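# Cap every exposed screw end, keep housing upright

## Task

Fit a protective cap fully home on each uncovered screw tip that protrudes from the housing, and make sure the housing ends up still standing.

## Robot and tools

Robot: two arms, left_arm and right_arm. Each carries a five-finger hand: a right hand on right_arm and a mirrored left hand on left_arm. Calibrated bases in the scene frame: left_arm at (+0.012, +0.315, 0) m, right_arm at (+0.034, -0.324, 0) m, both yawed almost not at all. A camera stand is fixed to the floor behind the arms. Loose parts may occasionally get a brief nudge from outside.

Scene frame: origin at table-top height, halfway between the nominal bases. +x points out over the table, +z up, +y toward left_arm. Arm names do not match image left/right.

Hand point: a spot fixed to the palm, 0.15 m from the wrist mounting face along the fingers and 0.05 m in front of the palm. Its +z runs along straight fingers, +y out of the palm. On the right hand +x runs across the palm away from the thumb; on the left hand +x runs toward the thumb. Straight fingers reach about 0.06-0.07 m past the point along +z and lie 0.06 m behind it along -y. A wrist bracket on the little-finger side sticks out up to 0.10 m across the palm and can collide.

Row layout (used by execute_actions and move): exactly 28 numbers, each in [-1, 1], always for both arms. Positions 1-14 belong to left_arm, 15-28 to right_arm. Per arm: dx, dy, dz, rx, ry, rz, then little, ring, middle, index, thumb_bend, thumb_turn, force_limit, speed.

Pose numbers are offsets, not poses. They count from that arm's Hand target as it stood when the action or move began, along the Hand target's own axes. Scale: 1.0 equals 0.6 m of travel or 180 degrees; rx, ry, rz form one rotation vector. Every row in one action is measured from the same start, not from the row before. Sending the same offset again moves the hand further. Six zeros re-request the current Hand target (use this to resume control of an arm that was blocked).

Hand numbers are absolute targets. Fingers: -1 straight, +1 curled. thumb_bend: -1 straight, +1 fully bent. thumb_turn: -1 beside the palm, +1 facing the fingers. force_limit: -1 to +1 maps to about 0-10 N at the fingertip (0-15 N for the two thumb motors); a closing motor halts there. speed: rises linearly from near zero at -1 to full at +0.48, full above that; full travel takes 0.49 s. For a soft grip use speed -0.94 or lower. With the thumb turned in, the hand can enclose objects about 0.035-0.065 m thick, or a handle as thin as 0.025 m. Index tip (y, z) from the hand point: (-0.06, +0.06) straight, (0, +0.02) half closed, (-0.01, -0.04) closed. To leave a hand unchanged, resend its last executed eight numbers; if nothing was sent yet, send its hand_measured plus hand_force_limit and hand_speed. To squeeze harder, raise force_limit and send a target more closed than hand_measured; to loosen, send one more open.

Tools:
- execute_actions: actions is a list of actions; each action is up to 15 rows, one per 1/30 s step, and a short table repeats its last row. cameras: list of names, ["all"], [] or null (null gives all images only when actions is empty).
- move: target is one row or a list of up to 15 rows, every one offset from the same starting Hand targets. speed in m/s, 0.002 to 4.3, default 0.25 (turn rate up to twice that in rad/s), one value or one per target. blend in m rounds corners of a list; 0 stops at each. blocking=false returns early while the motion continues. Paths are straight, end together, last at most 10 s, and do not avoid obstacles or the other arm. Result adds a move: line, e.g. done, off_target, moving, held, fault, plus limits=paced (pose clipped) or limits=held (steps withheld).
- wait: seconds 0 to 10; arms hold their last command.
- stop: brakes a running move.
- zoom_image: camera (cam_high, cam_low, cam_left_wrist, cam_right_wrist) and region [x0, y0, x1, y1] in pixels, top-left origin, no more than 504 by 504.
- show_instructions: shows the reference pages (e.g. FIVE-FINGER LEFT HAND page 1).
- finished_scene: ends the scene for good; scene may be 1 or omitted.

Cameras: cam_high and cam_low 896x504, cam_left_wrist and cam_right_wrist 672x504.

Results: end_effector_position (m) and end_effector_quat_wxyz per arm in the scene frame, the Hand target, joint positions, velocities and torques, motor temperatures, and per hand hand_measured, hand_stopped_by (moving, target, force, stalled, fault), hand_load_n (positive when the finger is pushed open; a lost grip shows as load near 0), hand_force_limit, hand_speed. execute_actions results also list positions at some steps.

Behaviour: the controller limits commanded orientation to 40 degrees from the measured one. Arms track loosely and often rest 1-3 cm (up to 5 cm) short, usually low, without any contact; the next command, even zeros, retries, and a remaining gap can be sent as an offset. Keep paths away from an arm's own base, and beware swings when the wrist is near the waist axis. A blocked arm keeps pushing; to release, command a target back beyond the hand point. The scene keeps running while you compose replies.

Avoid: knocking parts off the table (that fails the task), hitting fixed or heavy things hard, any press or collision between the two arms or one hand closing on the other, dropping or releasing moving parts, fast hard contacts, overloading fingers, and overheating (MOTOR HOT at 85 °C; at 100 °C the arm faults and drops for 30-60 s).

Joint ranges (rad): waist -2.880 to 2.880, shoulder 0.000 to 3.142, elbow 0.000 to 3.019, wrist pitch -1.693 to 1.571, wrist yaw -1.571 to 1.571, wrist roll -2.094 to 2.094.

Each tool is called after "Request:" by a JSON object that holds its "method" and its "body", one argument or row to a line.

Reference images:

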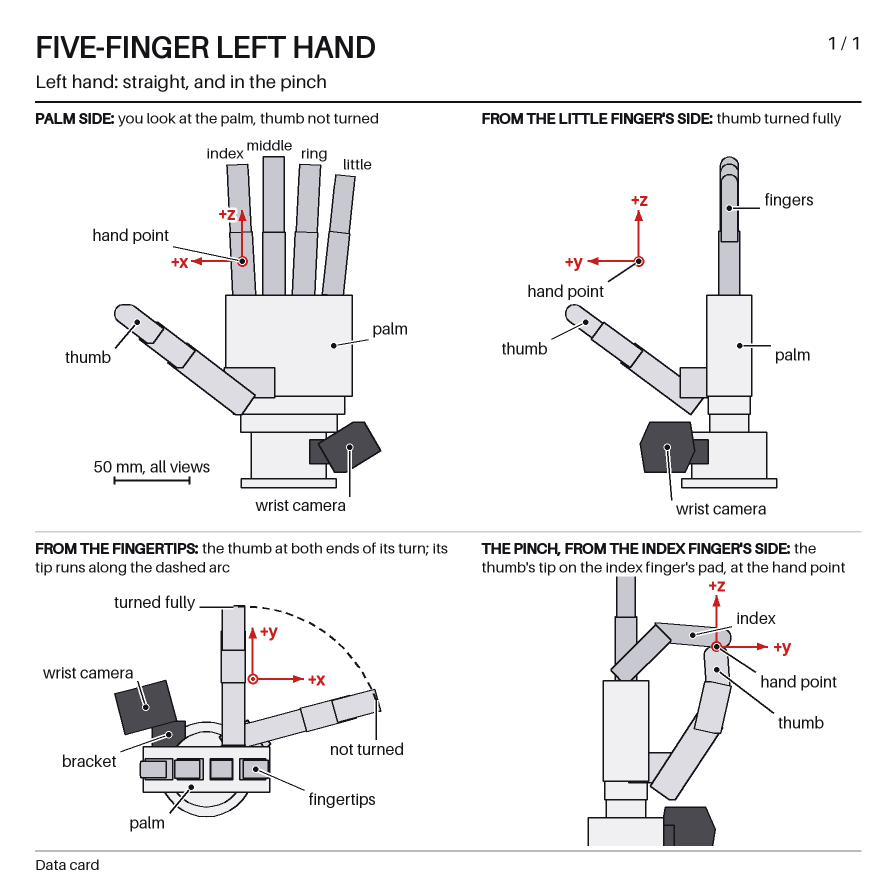

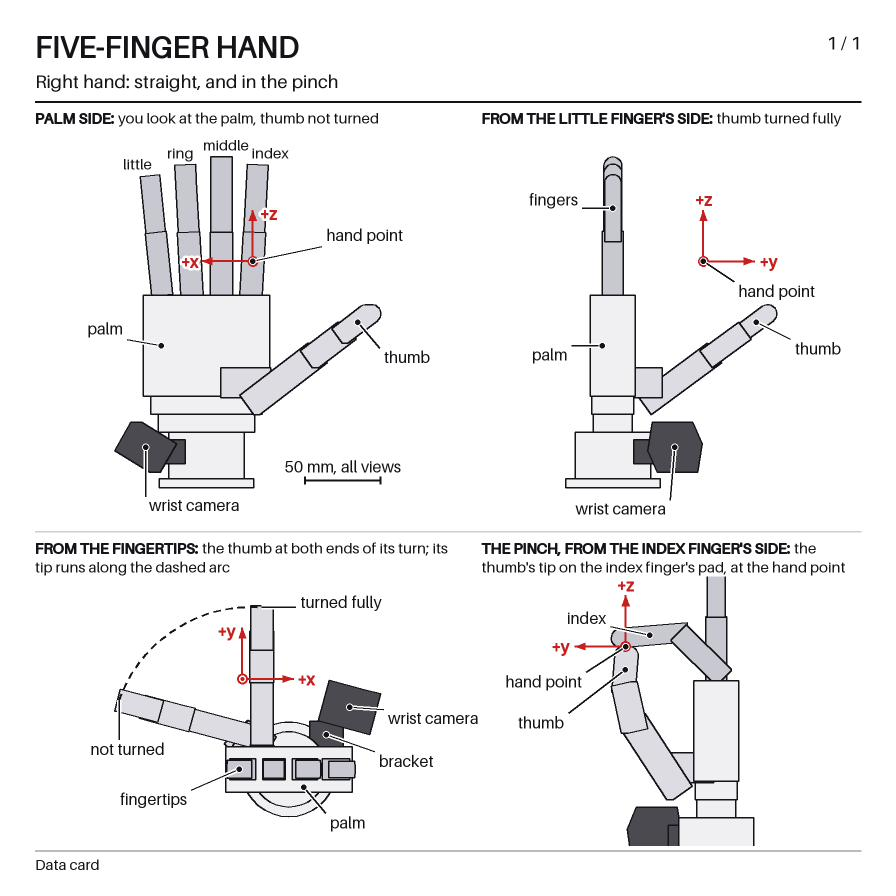

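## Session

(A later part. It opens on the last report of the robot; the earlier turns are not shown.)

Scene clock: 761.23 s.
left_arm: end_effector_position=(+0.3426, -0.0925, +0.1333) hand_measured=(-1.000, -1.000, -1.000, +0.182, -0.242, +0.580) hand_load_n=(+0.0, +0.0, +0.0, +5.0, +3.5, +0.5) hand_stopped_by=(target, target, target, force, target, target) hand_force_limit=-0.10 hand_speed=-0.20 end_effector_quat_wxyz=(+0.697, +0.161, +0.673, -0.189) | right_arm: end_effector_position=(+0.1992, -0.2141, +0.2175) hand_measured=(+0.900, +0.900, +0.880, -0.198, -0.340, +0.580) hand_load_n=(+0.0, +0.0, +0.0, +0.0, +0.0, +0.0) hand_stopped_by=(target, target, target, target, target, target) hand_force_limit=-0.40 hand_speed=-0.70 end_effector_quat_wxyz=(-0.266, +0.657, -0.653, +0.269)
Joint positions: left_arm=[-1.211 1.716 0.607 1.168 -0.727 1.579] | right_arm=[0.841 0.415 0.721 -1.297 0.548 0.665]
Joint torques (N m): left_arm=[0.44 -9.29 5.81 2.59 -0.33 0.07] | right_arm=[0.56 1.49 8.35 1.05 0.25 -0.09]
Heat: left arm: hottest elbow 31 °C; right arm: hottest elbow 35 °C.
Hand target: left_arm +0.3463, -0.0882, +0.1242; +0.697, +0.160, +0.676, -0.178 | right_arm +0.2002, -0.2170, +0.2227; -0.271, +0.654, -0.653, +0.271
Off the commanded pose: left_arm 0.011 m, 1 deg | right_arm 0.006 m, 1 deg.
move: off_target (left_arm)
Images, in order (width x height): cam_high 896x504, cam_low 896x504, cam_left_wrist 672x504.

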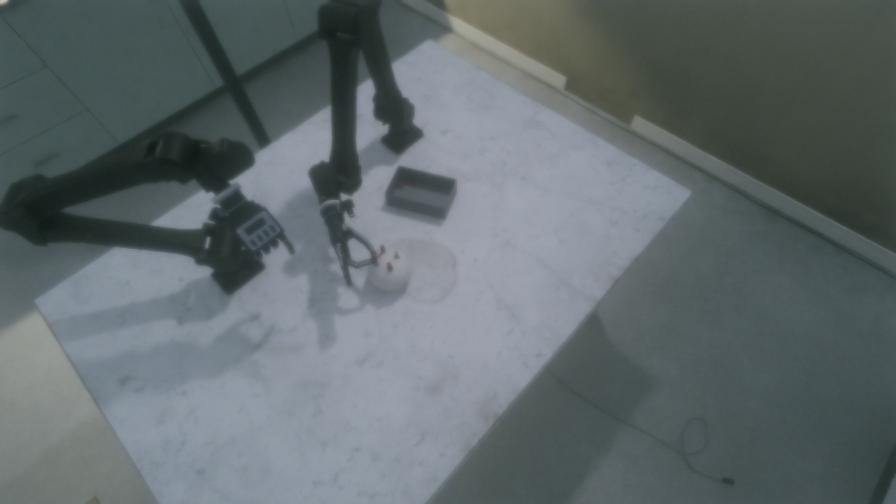

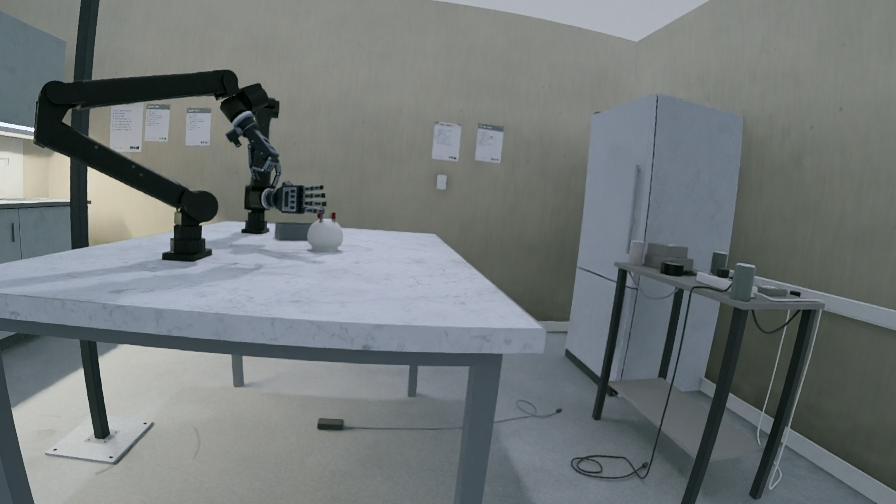

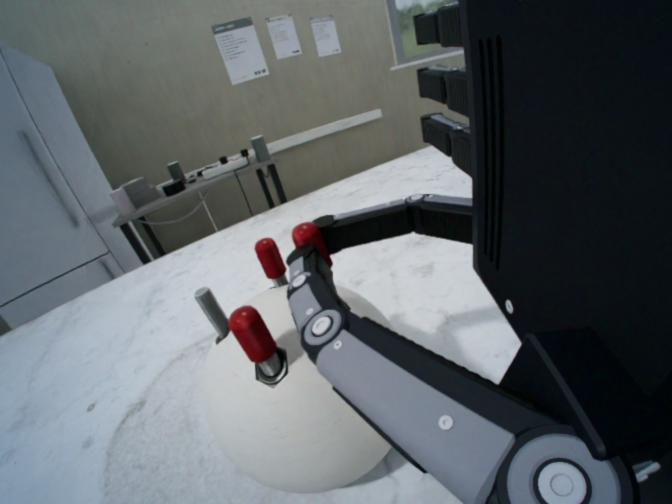

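Request:
{"method": "move", "body": {
  "target": [0.01, 0.0002, -0.0003, 0, 0, 0, -1, -1, -1, 0.32, -0.24, 0.58, -0.1, -0.2, 0, 0, 0, 0, 0, 0, 0.9, 0.9, 0.88, -0.2, -0.34, 0.58, -0.4, -0.7],
  "speed": 0.02,
  "cameras": ["cam_high", "cam_low", "cam_left_wrist"]
}}

Scene clock: 767.77 s.
left_arm: end_effector_position=(+0.3429, -0.0926, +0.1320) hand_measured=(-1.000, -1.000, -1.000, +0.182, -0.242, +0.580) hand_load_n=(+0.0, +0.0, +0.0, +6.5, +4.5, +0.0) hand_stopped_by=(target, target, target, force, target, target) hand_force_limit=-0.10 hand_speed=-0.20 end_effector_quat_wxyz=(+0.700, +0.160, +0.670, -0.190) | right_arm: end_effector_position=(+0.1992, -0.2141, +0.2175) hand_measured=(+0.900, +0.900, +0.880, -0.198, -0.340, +0.580) hand_load_n=(+0.0, +0.0, +0.0, +0.0, +0.0, +0.0) hand_stopped_by=(target, target, target, target, target, target) hand_force_limit=-0.40 hand_speed=-0.70 end_effector_quat_wxyz=(-0.266, +0.657, -0.653, +0.269)
Joint positions: left_arm=[-1.211 1.73 0.607 1.193 -0.727 1.587] | right_arm=[0.841 0.415 0.721 -1.297 0.548 0.665]
Joint torques (N m): left_arm=[0.62 -8.88 5.65 2.43 -0.28 -0.02] | right_arm=[0.56 1.49 8.35 1.05 0.25 -0.09]
Heat: left arm: hottest elbow 31 °C; right arm: hottest elbow 35 °C.
Hand target: left_arm +0.3464, -0.0882, +0.1183; +0.697, +0.160, +0.676, -0.178 | right_arm +0.2002, -0.2170, +0.2227; -0.271, +0.654, -0.653, +0.271
Off the commanded pose: left_arm 0.015 m, 2 deg | right_arm 0.006 m, 1 deg.
move: off_target (left_arm)
Images, in order (width x height): cam_high 896x504, cam_low 896x504, cam_left_wrist 672x504.

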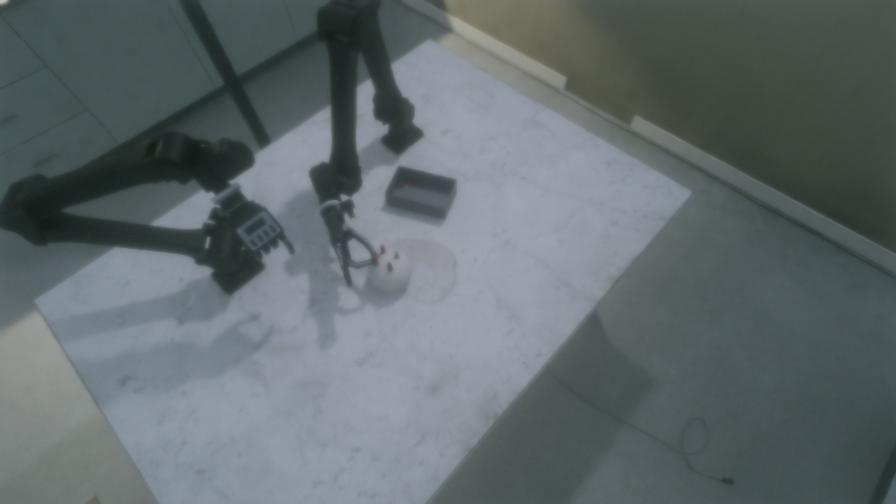

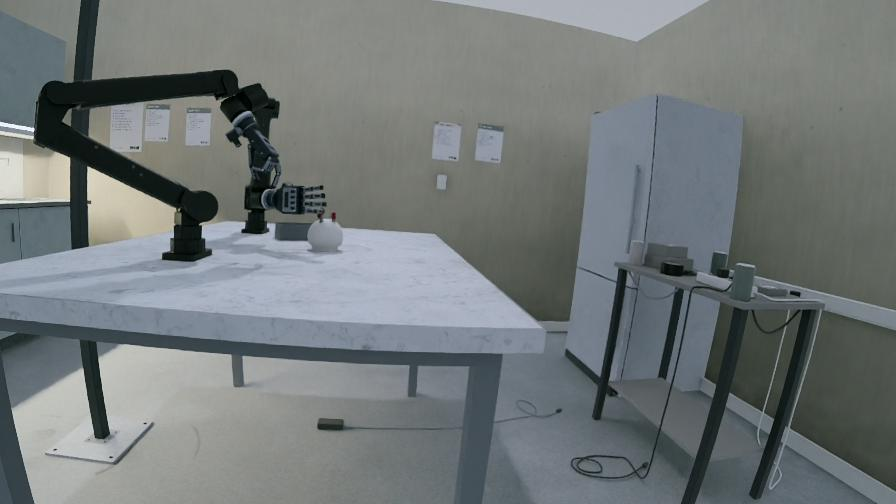

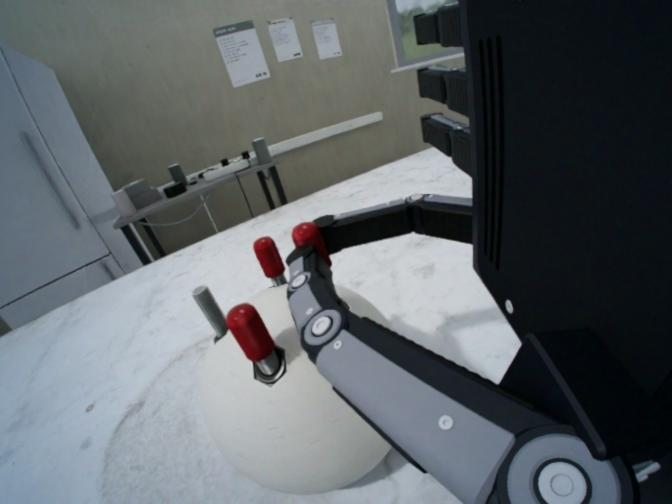

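Request:
{"method": "zoom_image", "body": {
  "camera": "cam_left_wrist",
  "region": [280, 210, 350, 280]
}}

Request:
{"method": "zoom_image", "body": {
  "camera": "cam_low",
  "region": [317, 212, 327, 222]
}}

Scaled by 7.200 from the camera's 672x504 image, which has a finer 960x720 frame.

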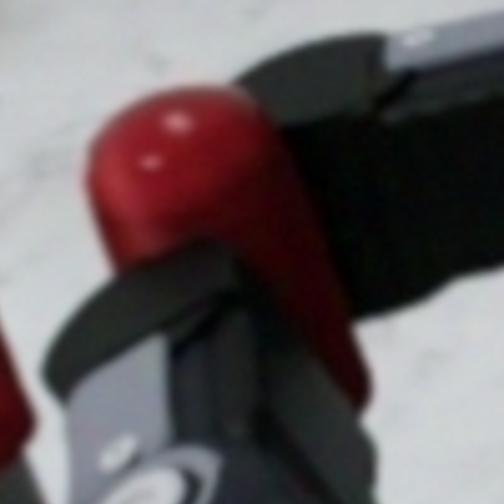

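Scaled by 50.400 from the camera's 896x504 image, which has a finer 1280x720 frame.

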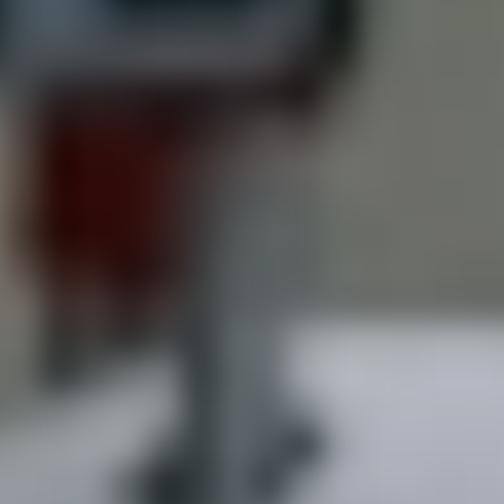

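Request:
{"method": "move", "body": {
  "target": [0.01, 0.0002, -0.0003, 0, 0, 0, -1, -1, -1, 0.32, -0.24, 0.58, -0.1, -0.2, 0, 0, 0, 0, 0, 0, 0.9, 0.9, 0.88, -0.2, -0.34, 0.58, -0.4, -0.7],
  "speed": 0.02,
  "cameras": ["cam_high", "cam_low", "cam_left_wrist"]
}}

Scene clock: 769.70 s.
left_arm: end_effector_position=(+0.3431, -0.0927, +0.1308) hand_measured=(-1.000, -1.000, -1.000, +0.180, -0.242, +0.580) hand_load_n=(+0.0, +0.0, +0.0, +7.5, +5.0, -1.5) hand_stopped_by=(target, target, target, force, target, target) hand_force_limit=-0.10 hand_speed=-0.20 end_effector_quat_wxyz=(+0.703, +0.159, +0.666, -0.190) | right_arm: end_effector_position=(+0.1992, -0.2141, +0.2175) hand_measured=(+0.900, +0.900, +0.880, -0.198, -0.340, +0.580) hand_load_n=(+0.0, +0.0, +0.0, +0.0, +0.0, +0.0) hand_stopped_by=(target, target, target, target, target, target) hand_force_limit=-0.40 hand_speed=-0.70 end_effector_quat_wxyz=(-0.266, +0.657, -0.653, +0.269)
Joint positions: left_arm=[-1.211 1.743 0.607 1.219 -0.727 1.595] | right_arm=[0.841 0.415 0.721 -1.297 0.548 0.665]
Joint torques (N m): left_arm=[0.38 -8 5.46 2.11 -0.27 -0.09] | right_arm=[0.62 1.49 8.35 1.05 0.25 -0.09]
Heat: left arm: hottest elbow 31 °C; right arm: hottest elbow 35 °C.
Hand target: left_arm +0.3464, -0.0883, +0.1123; +0.697, +0.160, +0.676, -0.178 | right_arm +0.2002, -0.2170, +0.2227; -0.271, +0.654, -0.653, +0.271
Off the commanded pose: left_arm 0.019 m, 2 deg | right_arm 0.006 m, 1 deg.
move: off_target (left_arm)
Images, in order (width x height): cam_high 896x504, cam_low 896x504, cam_left_wrist 672x504.

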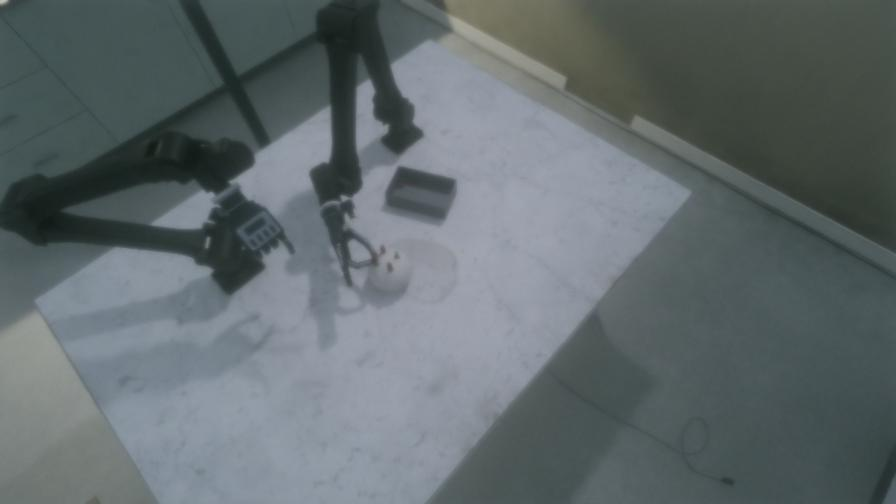

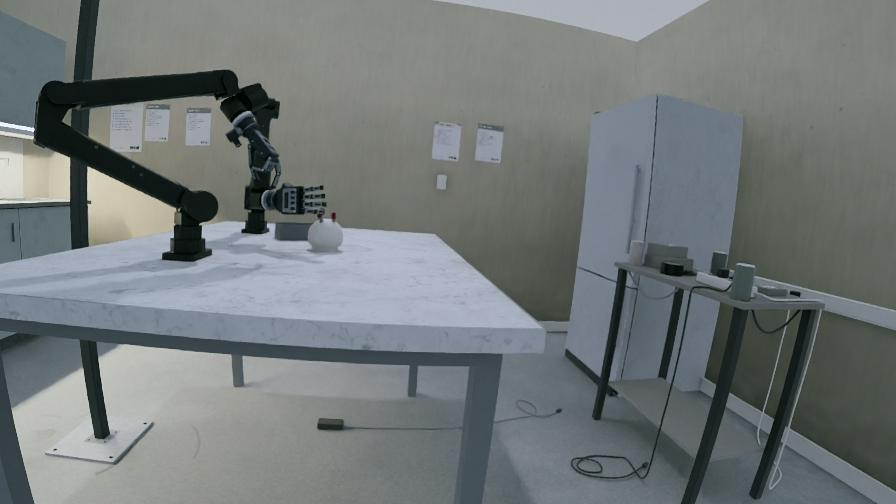

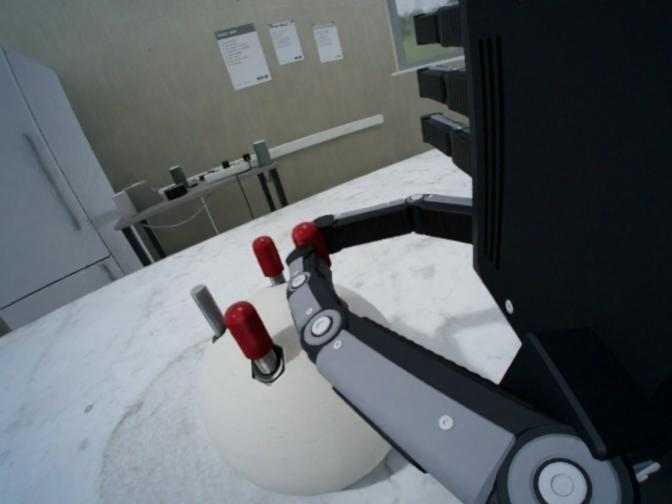

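Request:
{"method": "zoom_image", "body": {
  "camera": "cam_left_wrist",
  "region": [185, 280, 245, 350]
}}

Request:
{"method": "zoom_image", "body": {
  "camera": "cam_left_wrist",
  "region": [280, 210, 350, 280]
}}

Request:
{"method": "zoom_image", "body": {
  "camera": "cam_low",
  "region": [317, 212, 327, 222]
}}

Scaled by 7.200 from the camera's 672x504 image, which has a finer 960x720 frame.

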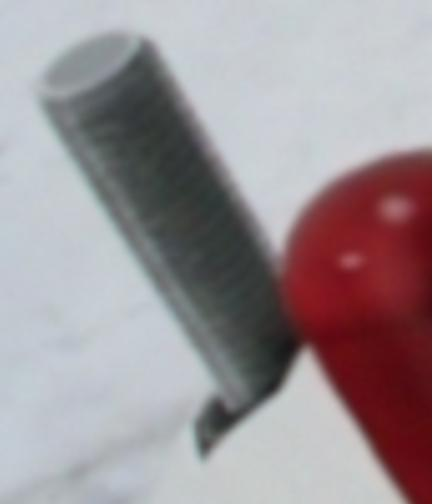

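Scaled by 7.200 from the camera's 672x504 image, which has a finer 960x720 frame.

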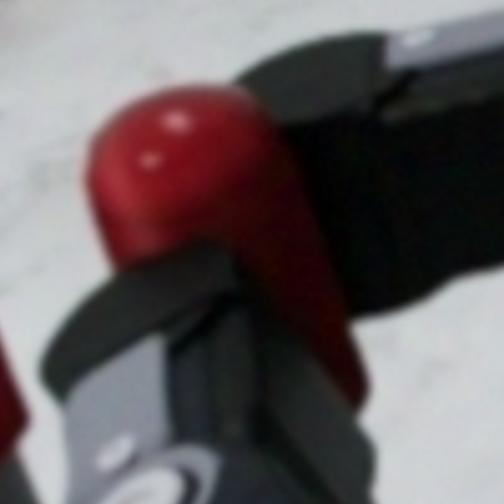

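Scaled by 50.400 from the camera's 896x504 image, which has a finer 1280x720 frame.

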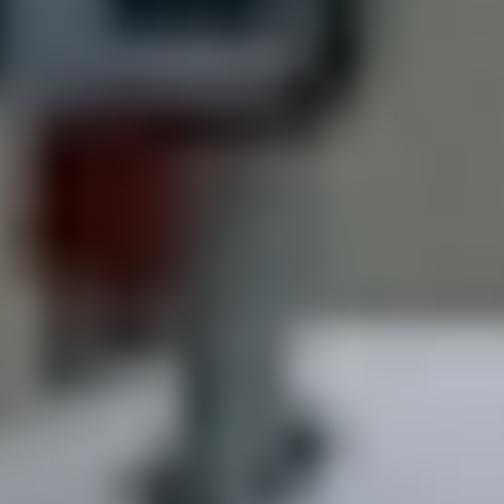

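Request:
{"method": "move", "body": {
  "target": [0.0133, 0.0003, -0.0004, 0, 0, 0, -1, -1, -1, 0.32, -0.24, 0.58, -0.1, -0.2, 0, 0, 0, 0, 0, 0, 0.9, 0.9, 0.88, -0.2, -0.34, 0.58, -0.4, -0.7],
  "speed": 0.02,
  "cameras": ["cam_high", "cam_low", "cam_left_wrist"]
}}

Scene clock: 773.23 s.
left_arm: end_effector_position=(+0.3433, -0.0928, +0.1233) hand_measured=(-1.000, -1.000, -1.000, +0.180, -0.242, +0.580) hand_load_n=(+0.0, +0.0, +0.0, +13.0, +8.0, -3.5) hand_stopped_by=(target, target, target, force, target, target) hand_force_limit=-0.10 hand_speed=-0.20 end_effector_quat_wxyz=(+0.704, +0.159, +0.666, -0.190) | right_arm: end_effector_position=(+0.1992, -0.2141, +0.2175) hand_measured=(+0.900, +0.900, +0.880, -0.198, -0.340, +0.580) hand_load_n=(+0.0, +0.0, +0.0, +0.5, +0.0, +0.0) hand_stopped_by=(target, target, target, target, target, target) hand_force_limit=-0.40 hand_speed=-0.70 end_effector_quat_wxyz=(-0.266, +0.657, -0.653, +0.269)
Joint positions: left_arm=[-1.211 1.77 0.607 1.246 -0.728 1.597] | right_arm=[0.841 0.415 0.721 -1.297 0.548 0.665]
Joint torques (N m): left_arm=[0.32 -8.76 5.12 2.06 -0.24 -0.11] | right_arm=[0.62 1.55 8.34 1.05 0.25 -0.09]
Heat: left arm: hottest elbow 31 °C; right arm: hottest elbow 35 °C.
Hand target: left_arm +0.3464, -0.0882, +0.1042; +0.697, +0.160, +0.676, -0.178 | right_arm +0.2002, -0.2170, +0.2227; -0.271, +0.654, -0.653, +0.271
Off the commanded pose: left_arm 0.020 m, 2 deg | right_arm 0.006 m, 1 deg.
move: off_target (left_arm)
Images, in order (width x height): cam_high 896x504, cam_low 896x504, cam_left_wrist 672x504.

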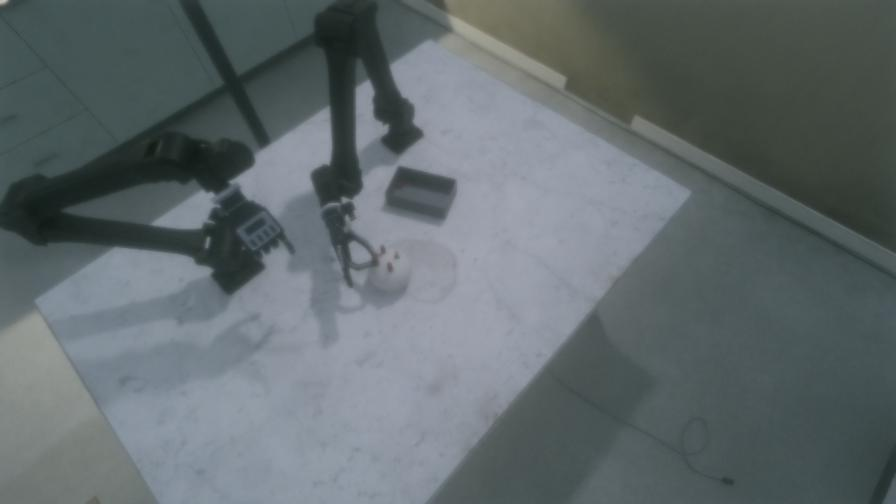

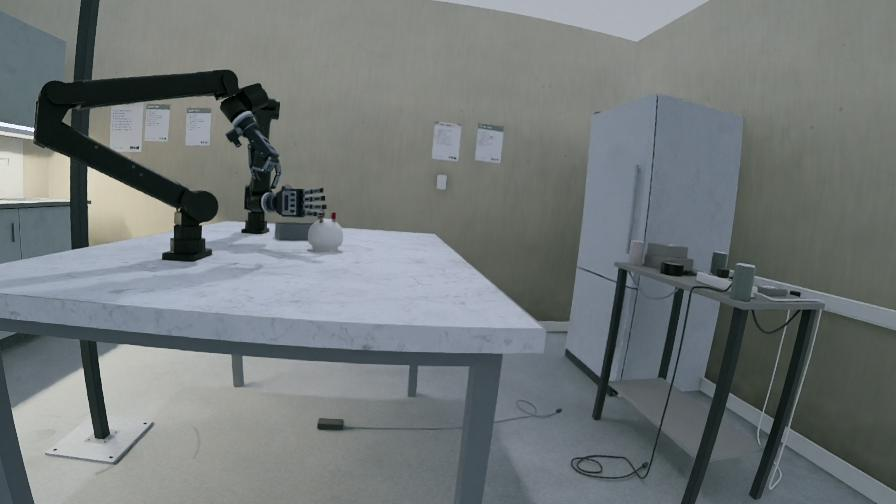

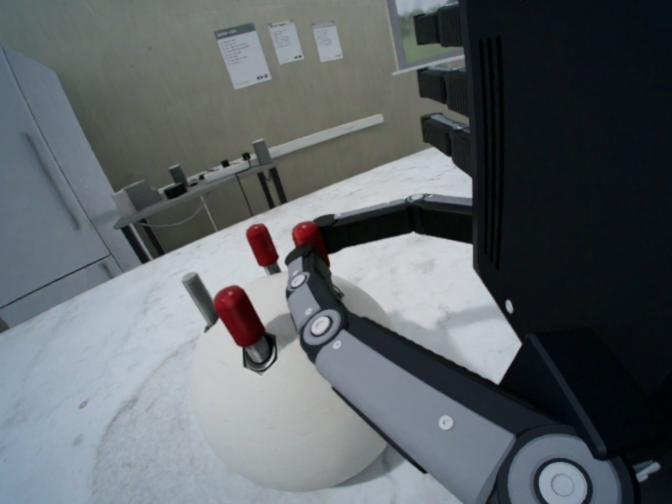

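Request:
{"method": "zoom_image", "body": {
  "camera": "cam_left_wrist",
  "region": [170, 210, 350, 410]
}}

Request:
{"method": "zoom_image", "body": {
  "camera": "cam_low",
  "region": [314, 205, 332, 223]
}}

Request:
{"method": "zoom_image", "body": {
  "camera": "cam_high",
  "region": [362, 240, 398, 272]
}}

Scaled by 2.520 from the camera's 672x504 image, which has a finer 960x720 frame.

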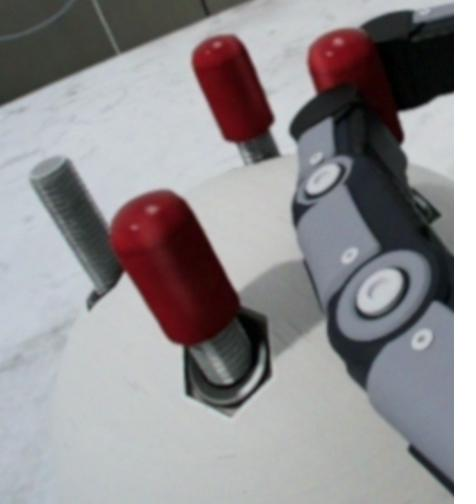

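Scaled by 28.000 from the camera's 896x504 image, which has a finer 1280x720 frame.

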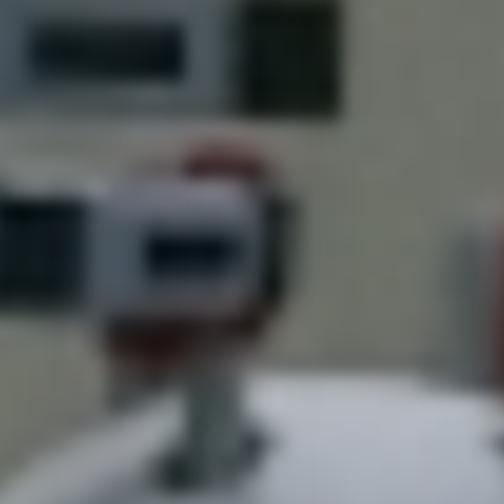

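Scaled by 14.000 from the camera's 896x504 image, which has a finer 1280x720 frame.

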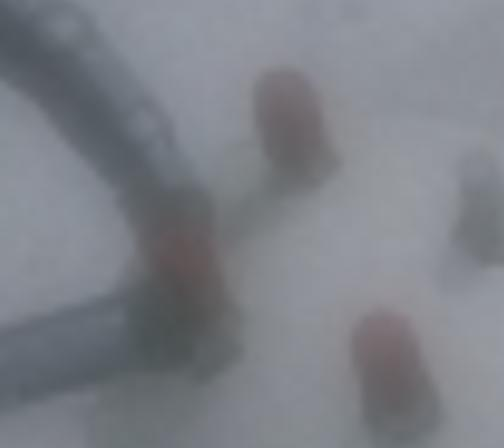

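Request:
{"method": "zoom_image", "body": {
  "camera": "cam_low",
  "region": [317, 212, 327, 222]
}}

Request:
{"method": "zoom_image", "body": {
  "camera": "cam_left_wrist",
  "region": [290, 220, 360, 300]
}}

Request:
{"method": "zoom_image", "body": {
  "camera": "cam_low",
  "region": [312, 207, 340, 223]
}}

Scaled by 50.400 from the camera's 896x504 image, which has a finer 1280x720 frame.

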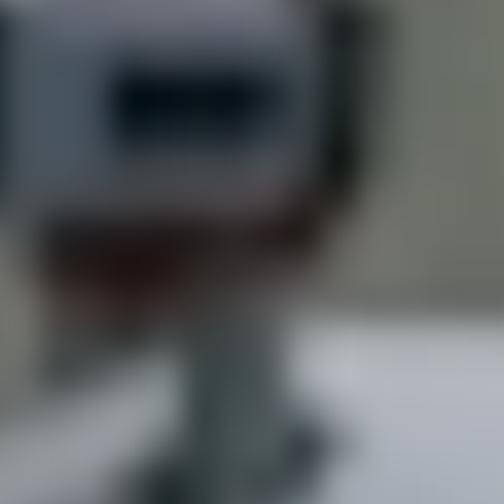

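Scaled by 6.300 from the camera's 672x504 image, which has a finer 960x720 frame.

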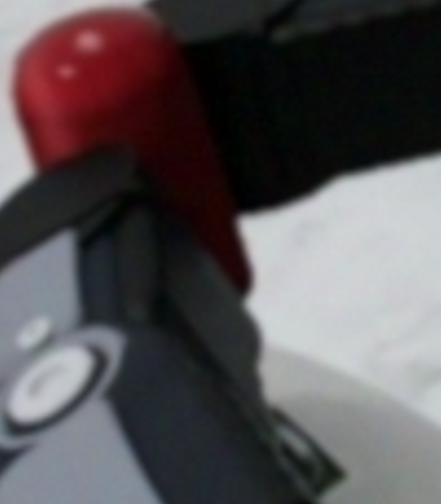

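Scaled by 18.000 from the camera's 896x504 image, which has a finer 1280x720 frame.

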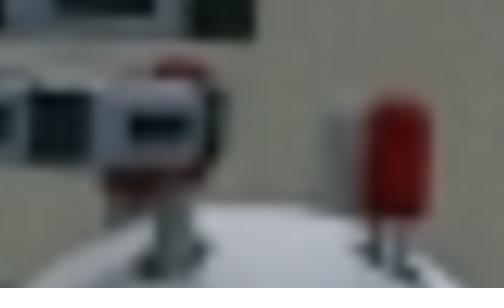

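Request:
{"method": "move", "body": {
  "target": [0, 0, 0, 0, 0.0139, 0, -1, -1, -1, 0.32, -0.24, 0.58, -0.1, -0.2, 0, 0, 0, 0, 0, 0, 0.9, 0.9, 0.88, -0.2, -0.34, 0.58, -0.4, -0.7],
  "speed": 0.02,
  "cameras": ["cam_low", "cam_left_wrist"]
}}

Scene clock: 778.83 s.
left_arm: end_effector_position=(+0.3427, -0.0921, +0.1178) hand_measured=(-1.000, -1.000, -1.000, +0.180, -0.242, +0.580) hand_load_n=(+0.0, +0.0, +0.0, +12.5, +8.5, -3.0) hand_stopped_by=(target, target, target, force, target, target) hand_force_limit=-0.10 hand_speed=-0.20 end_effector_quat_wxyz=(+0.693, +0.170, +0.678, -0.179) | right_arm: end_effector_position=(+0.1992, -0.2141, +0.2175) hand_measured=(+0.900, +0.900, +0.880, -0.198, -0.340, +0.580) hand_load_n=(+0.0, +0.0, +0.0, +0.0, +0.0, +0.0) hand_stopped_by=(target, target, target, target, target, target) hand_force_limit=-0.40 hand_speed=-0.70 end_effector_quat_wxyz=(-0.266, +0.657, -0.653, +0.269)
Joint positions: left_arm=[-1.211 1.754 0.607 1.179 -0.728 1.586] | right_arm=[0.841 0.415 0.721 -1.297 0.548 0.665]
Joint torques (N m): left_arm=[0.97 -10.46 5.64 0.72 -0.2 -0.37] | right_arm=[0.62 1.49 8.35 1.05 0.25 -0.09]
Heat: left arm: hottest elbow 31 °C; right arm: hottest elbow 35 °C.
Hand target: left_arm +0.3464, -0.0882, +0.1043; +0.682, +0.164, +0.691, -0.175 | right_arm +0.2002, -0.2170, +0.2227; -0.271, +0.654, -0.653, +0.271
Off the commanded pose: left_arm 0.015 m, 2 deg | right_arm 0.006 m, 1 deg.
move: off_target (left_arm)
Images, in order (width x height): cam_low 896x504, cam_left_wrist 672x504.

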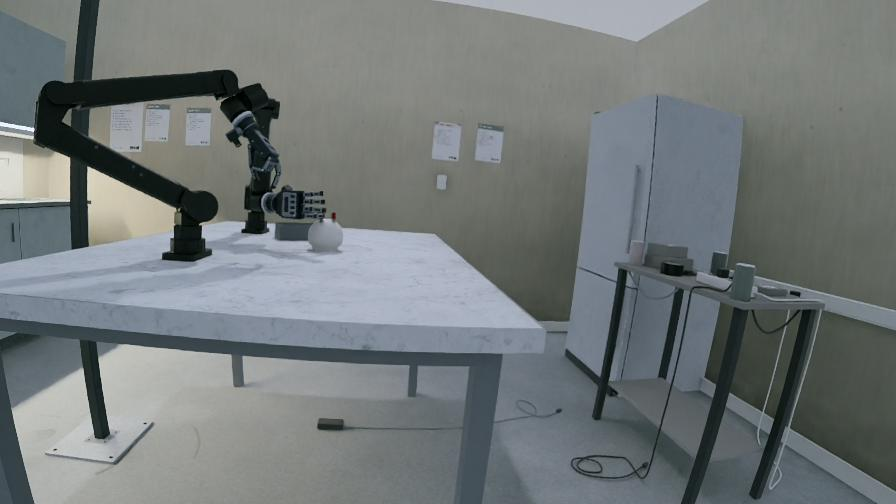

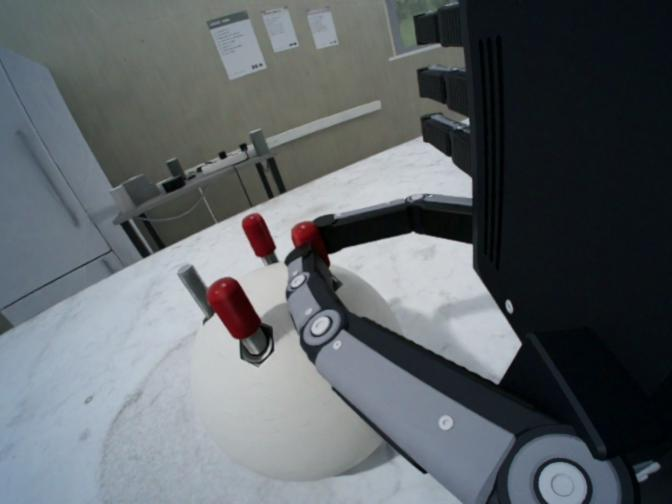

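Request:
{"method": "zoom_image", "body": {
  "camera": "cam_low",
  "region": [312, 207, 340, 223]
}}

Request:
{"method": "zoom_image", "body": {
  "camera": "cam_low",
  "region": [317, 212, 327, 222]
}}

Request:
{"method": "zoom_image", "body": {
  "camera": "cam_left_wrist",
  "region": [170, 190, 360, 380]
}}

Scaled by 18.000 from the camera's 896x504 image, which has a finer 1280x720 frame.

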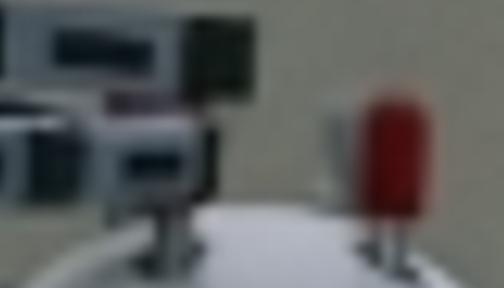

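Scaled by 50.400 from the camera's 896x504 image, which has a finer 1280x720 frame.

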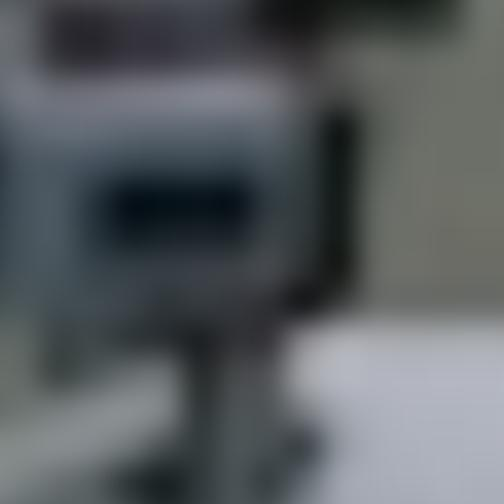

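Scaled by 2.653 from the camera's 672x504 image, which has a finer 960x720 frame.

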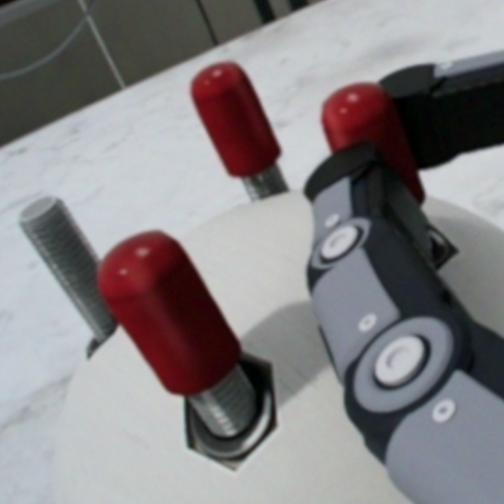

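Request:
{"method": "move", "body": {
  "target": [0.01, 0.0002, 0.0001, 0, 0, 0, -1, -1, -1, 0.32, -0.24, 0.58, -0.1, -0.2, 0, 0, 0, 0, 0, 0, 0.9, 0.9, 0.88, -0.2, -0.34, 0.58, -0.4, -0.7],
  "speed": 0.02,
  "cameras": ["cam_low", "cam_left_wrist", "cam_high"]
}}

Scene clock: 781.70 s.
left_arm: end_effector_position=(+0.3427, -0.0921, +0.1178) hand_measured=(-1.000, -1.000, -1.000, +0.180, -0.242, +0.580) hand_load_n=(+0.0, +0.0, +0.0, +12.5, +9.0, -3.0) hand_stopped_by=(target, target, target, force, target, target) hand_force_limit=-0.10 hand_speed=-0.20 end_effector_quat_wxyz=(+0.693, +0.170, +0.678, -0.179) | right_arm: end_effector_position=(+0.1992, -0.2141, +0.2175) hand_measured=(+0.900, +0.900, +0.880, -0.198, -0.340, +0.580) hand_load_n=(+0.0, +0.0, +0.0, +0.0, +0.0, +0.0) hand_stopped_by=(target, target, target, target, target, target) hand_force_limit=-0.40 hand_speed=-0.70 end_effector_quat_wxyz=(-0.266, +0.657, -0.653, +0.269)
Joint positions: left_arm=[-1.211 1.754 0.607 1.179 -0.728 1.586] | right_arm=[0.841 0.415 0.721 -1.297 0.548 0.665]
Joint torques (N m): left_arm=[0.67 -8.88 5.53 1.54 -0.2 -0.36] | right_arm=[0.62 1.49 8.35 1.05 0.25 -0.09]
Heat: left arm: hottest elbow 31 °C; right arm: hottest elbow 35 °C.
Hand target: left_arm +0.3465, -0.0882, +0.0982; +0.682, +0.164, +0.691, -0.175 | right_arm +0.2002, -0.2170, +0.2227; -0.271, +0.654, -0.653, +0.271
Off the commanded pose: left_arm 0.020 m, 2 deg | right_arm 0.006 m, 1 deg.
move: off_target (left_arm)
Images, in order (width x height): cam_high 896x504, cam_low 896x504, cam_left_wrist 672x504.

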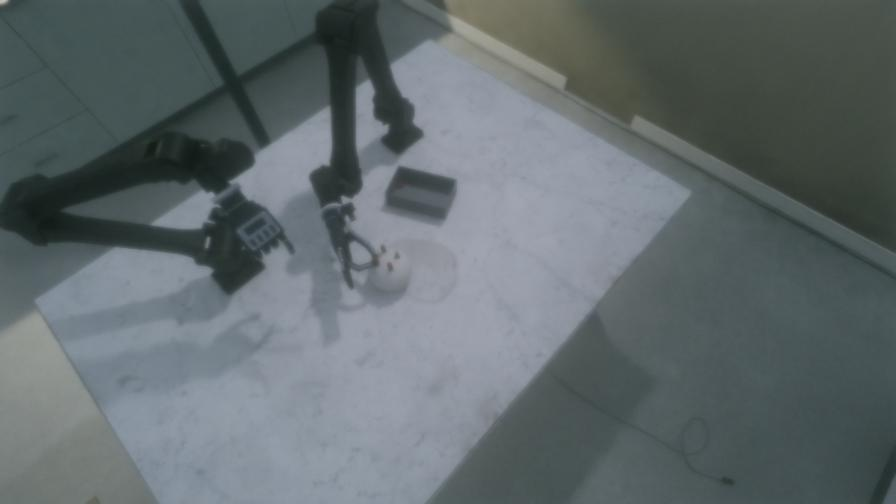

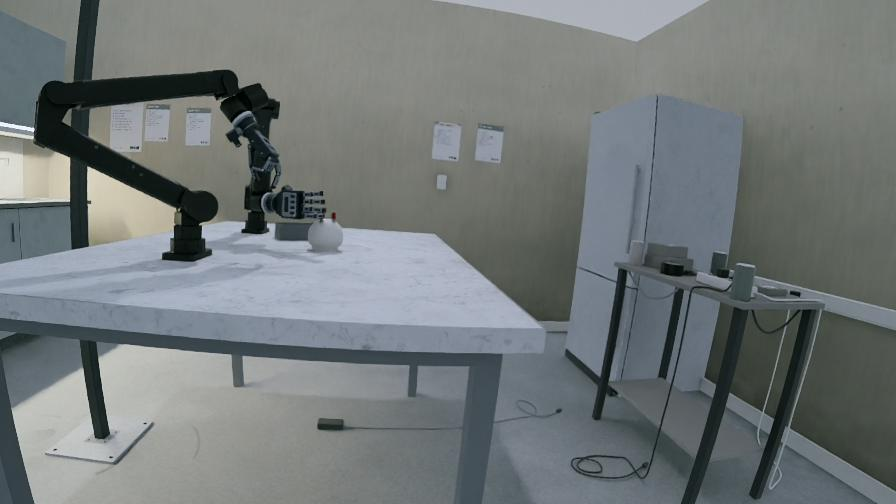

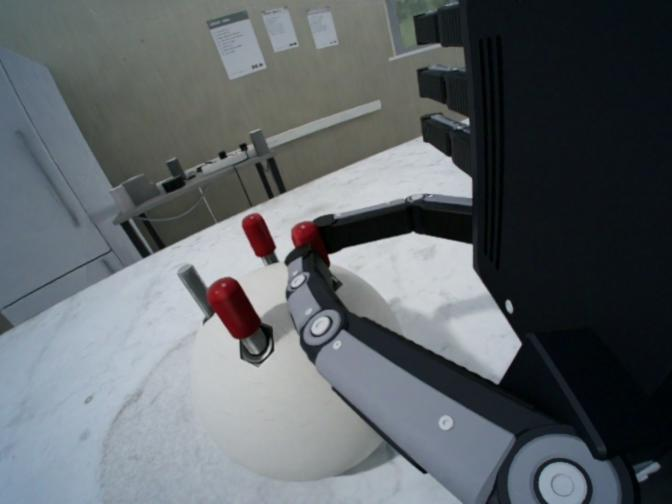

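Request:
{"method": "move", "body": {
  "target": [-0.0225, 0, 0, 0, 0, 0, -1, -1, -1, 0.32, -0.24, 0.58, -0.1, -0.2, 0, 0, 0, 0, 0, 0, 0.9, 0.9, 0.88, -0.2, -0.34, 0.58, -0.4, -0.7],
  "speed": 0.03,
  "cameras": ["cam_low", "cam_left_wrist"]
}}

Scene clock: 783.47 s.
left_arm: end_effector_position=(+0.3423, -0.0918, +0.1183) hand_measured=(-1.000, -1.000, -1.000, +0.180, -0.242, +0.580) hand_load_n=(+0.0, +0.0, +0.0, +12.0, +9.5, -1.5) hand_stopped_by=(target, target, target, force, target, target) hand_force_limit=-0.10 hand_speed=-0.20 end_effector_quat_wxyz=(+0.688, +0.172, +0.682, -0.178) | right_arm: end_effector_position=(+0.1992, -0.2141, +0.2175) hand_measured=(+0.900, +0.900, +0.880, -0.198, -0.340, +0.580) hand_load_n=(+0.0, +0.0, +0.0, +0.0, +0.0, +0.0) hand_stopped_by=(target, target, target, target, target, target) hand_force_limit=-0.40 hand_speed=-0.70 end_effector_quat_wxyz=(-0.266, +0.657, -0.653, +0.269)
Joint positions: left_arm=[-1.211 1.739 0.607 1.147 -0.728 1.574] | right_arm=[0.841 0.415 0.721 -1.297 0.548 0.665]
Joint torques (N m): left_arm=[1.03 -11.16 5.89 0.99 -0.17 -0.26] | right_arm=[0.62 1.49 8.35 1.05 0.25 -0.09]
Heat: left arm: hottest elbow 31 °C; right arm: hottest elbow 35 °C.
Hand target: left_arm +0.3467, -0.0880, +0.1118; +0.682, +0.164, +0.691, -0.175 | right_arm +0.2002, -0.2170, +0.2227; -0.271, +0.654, -0.653, +0.271
Off the commanded pose: left_arm 0.009 m, 2 deg | right_arm 0.006 m, 1 deg.
move: done
Images, in order (width x height): cam_low 896x504, cam_left_wrist 672x504.

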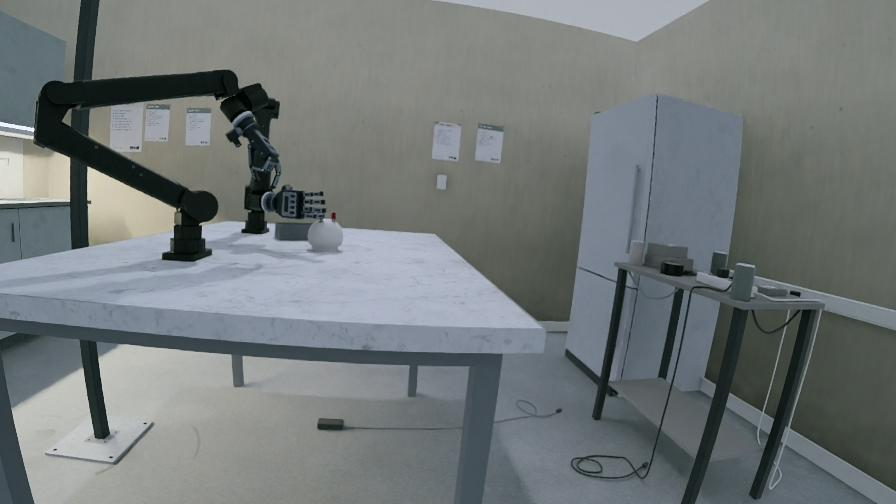

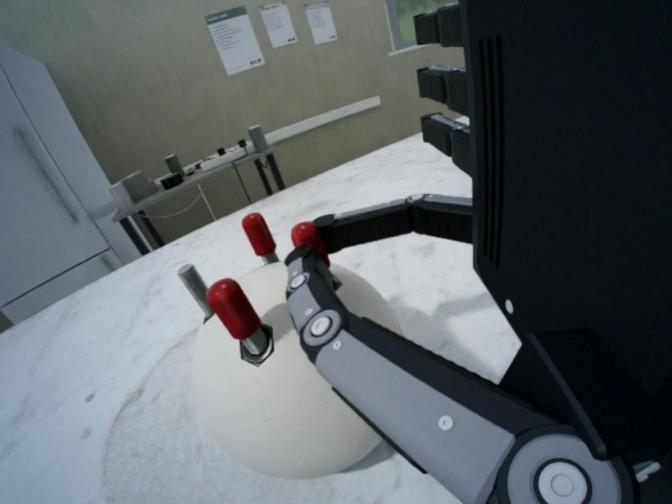

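Request:
{"method": "move", "body": {
  "target": [0, 0, 0, 0, 0, 0, -1, -1, -1, 0.02, -0.24, 0.58, -0.1, -0.7, 0, 0, 0, 0, 0, 0, 0.9, 0.9, 0.88, -0.2, -0.34, 0.58, -0.4, -0.7],
  "speed": 0.02,
  "cameras": ["cam_left_wrist"]
}}

Scene clock: 785.70 s.
left_arm: end_effector_position=(+0.3420, -0.0916, +0.1150) hand_measured=(-1.000, -1.000, -1.000, +0.020, -0.240, +0.580) hand_load_n=(+0.0, +0.0, +0.0, +0.0, +0.0, +0.0) hand_stopped_by=(target, target, target, target, target, target) hand_force_limit=-0.10 hand_speed=-0.70 end_effector_quat_wxyz=(+0.684, +0.169, +0.686, -0.180) | right_arm: end_effector_position=(+0.1992, -0.2141, +0.2175) hand_measured=(+0.900, +0.900, +0.880, -0.198, -0.340, +0.580) hand_load_n=(+0.0, +0.0, +0.0, +0.0, +0.0, +0.0) hand_stopped_by=(target, target, target, target, target, target) hand_force_limit=-0.40 hand_speed=-0.70 end_effector_quat_wxyz=(-0.266, +0.657, -0.653, +0.269)
Joint positions: left_arm=[-1.211 1.739 0.607 1.134 -0.729 1.556] | right_arm=[0.841 0.415 0.721 -1.297 0.548 0.665]
Joint torques (N m): left_arm=[0.85 -10.99 5.85 1.5 -0.09 -0.07] | right_arm=[0.62 1.55 8.35 1.05 0.25 -0.09]
Heat: left arm: hottest elbow 31 °C; right arm: hottest elbow 35 °C.
Hand target: left_arm +0.3467, -0.0880, +0.1117; +0.682, +0.164, +0.691, -0.175 | right_arm +0.2002, -0.2170, +0.2227; -0.271, +0.654, -0.653, +0.271
Off the commanded pose: left_arm 0.007 m, 1 deg | right_arm 0.006 m, 1 deg.
move: done
Images, in order (width x height): cam_left_wrist 672x504.

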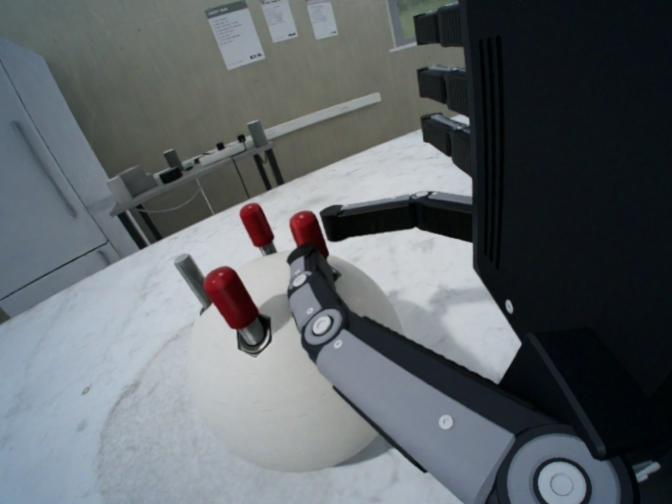

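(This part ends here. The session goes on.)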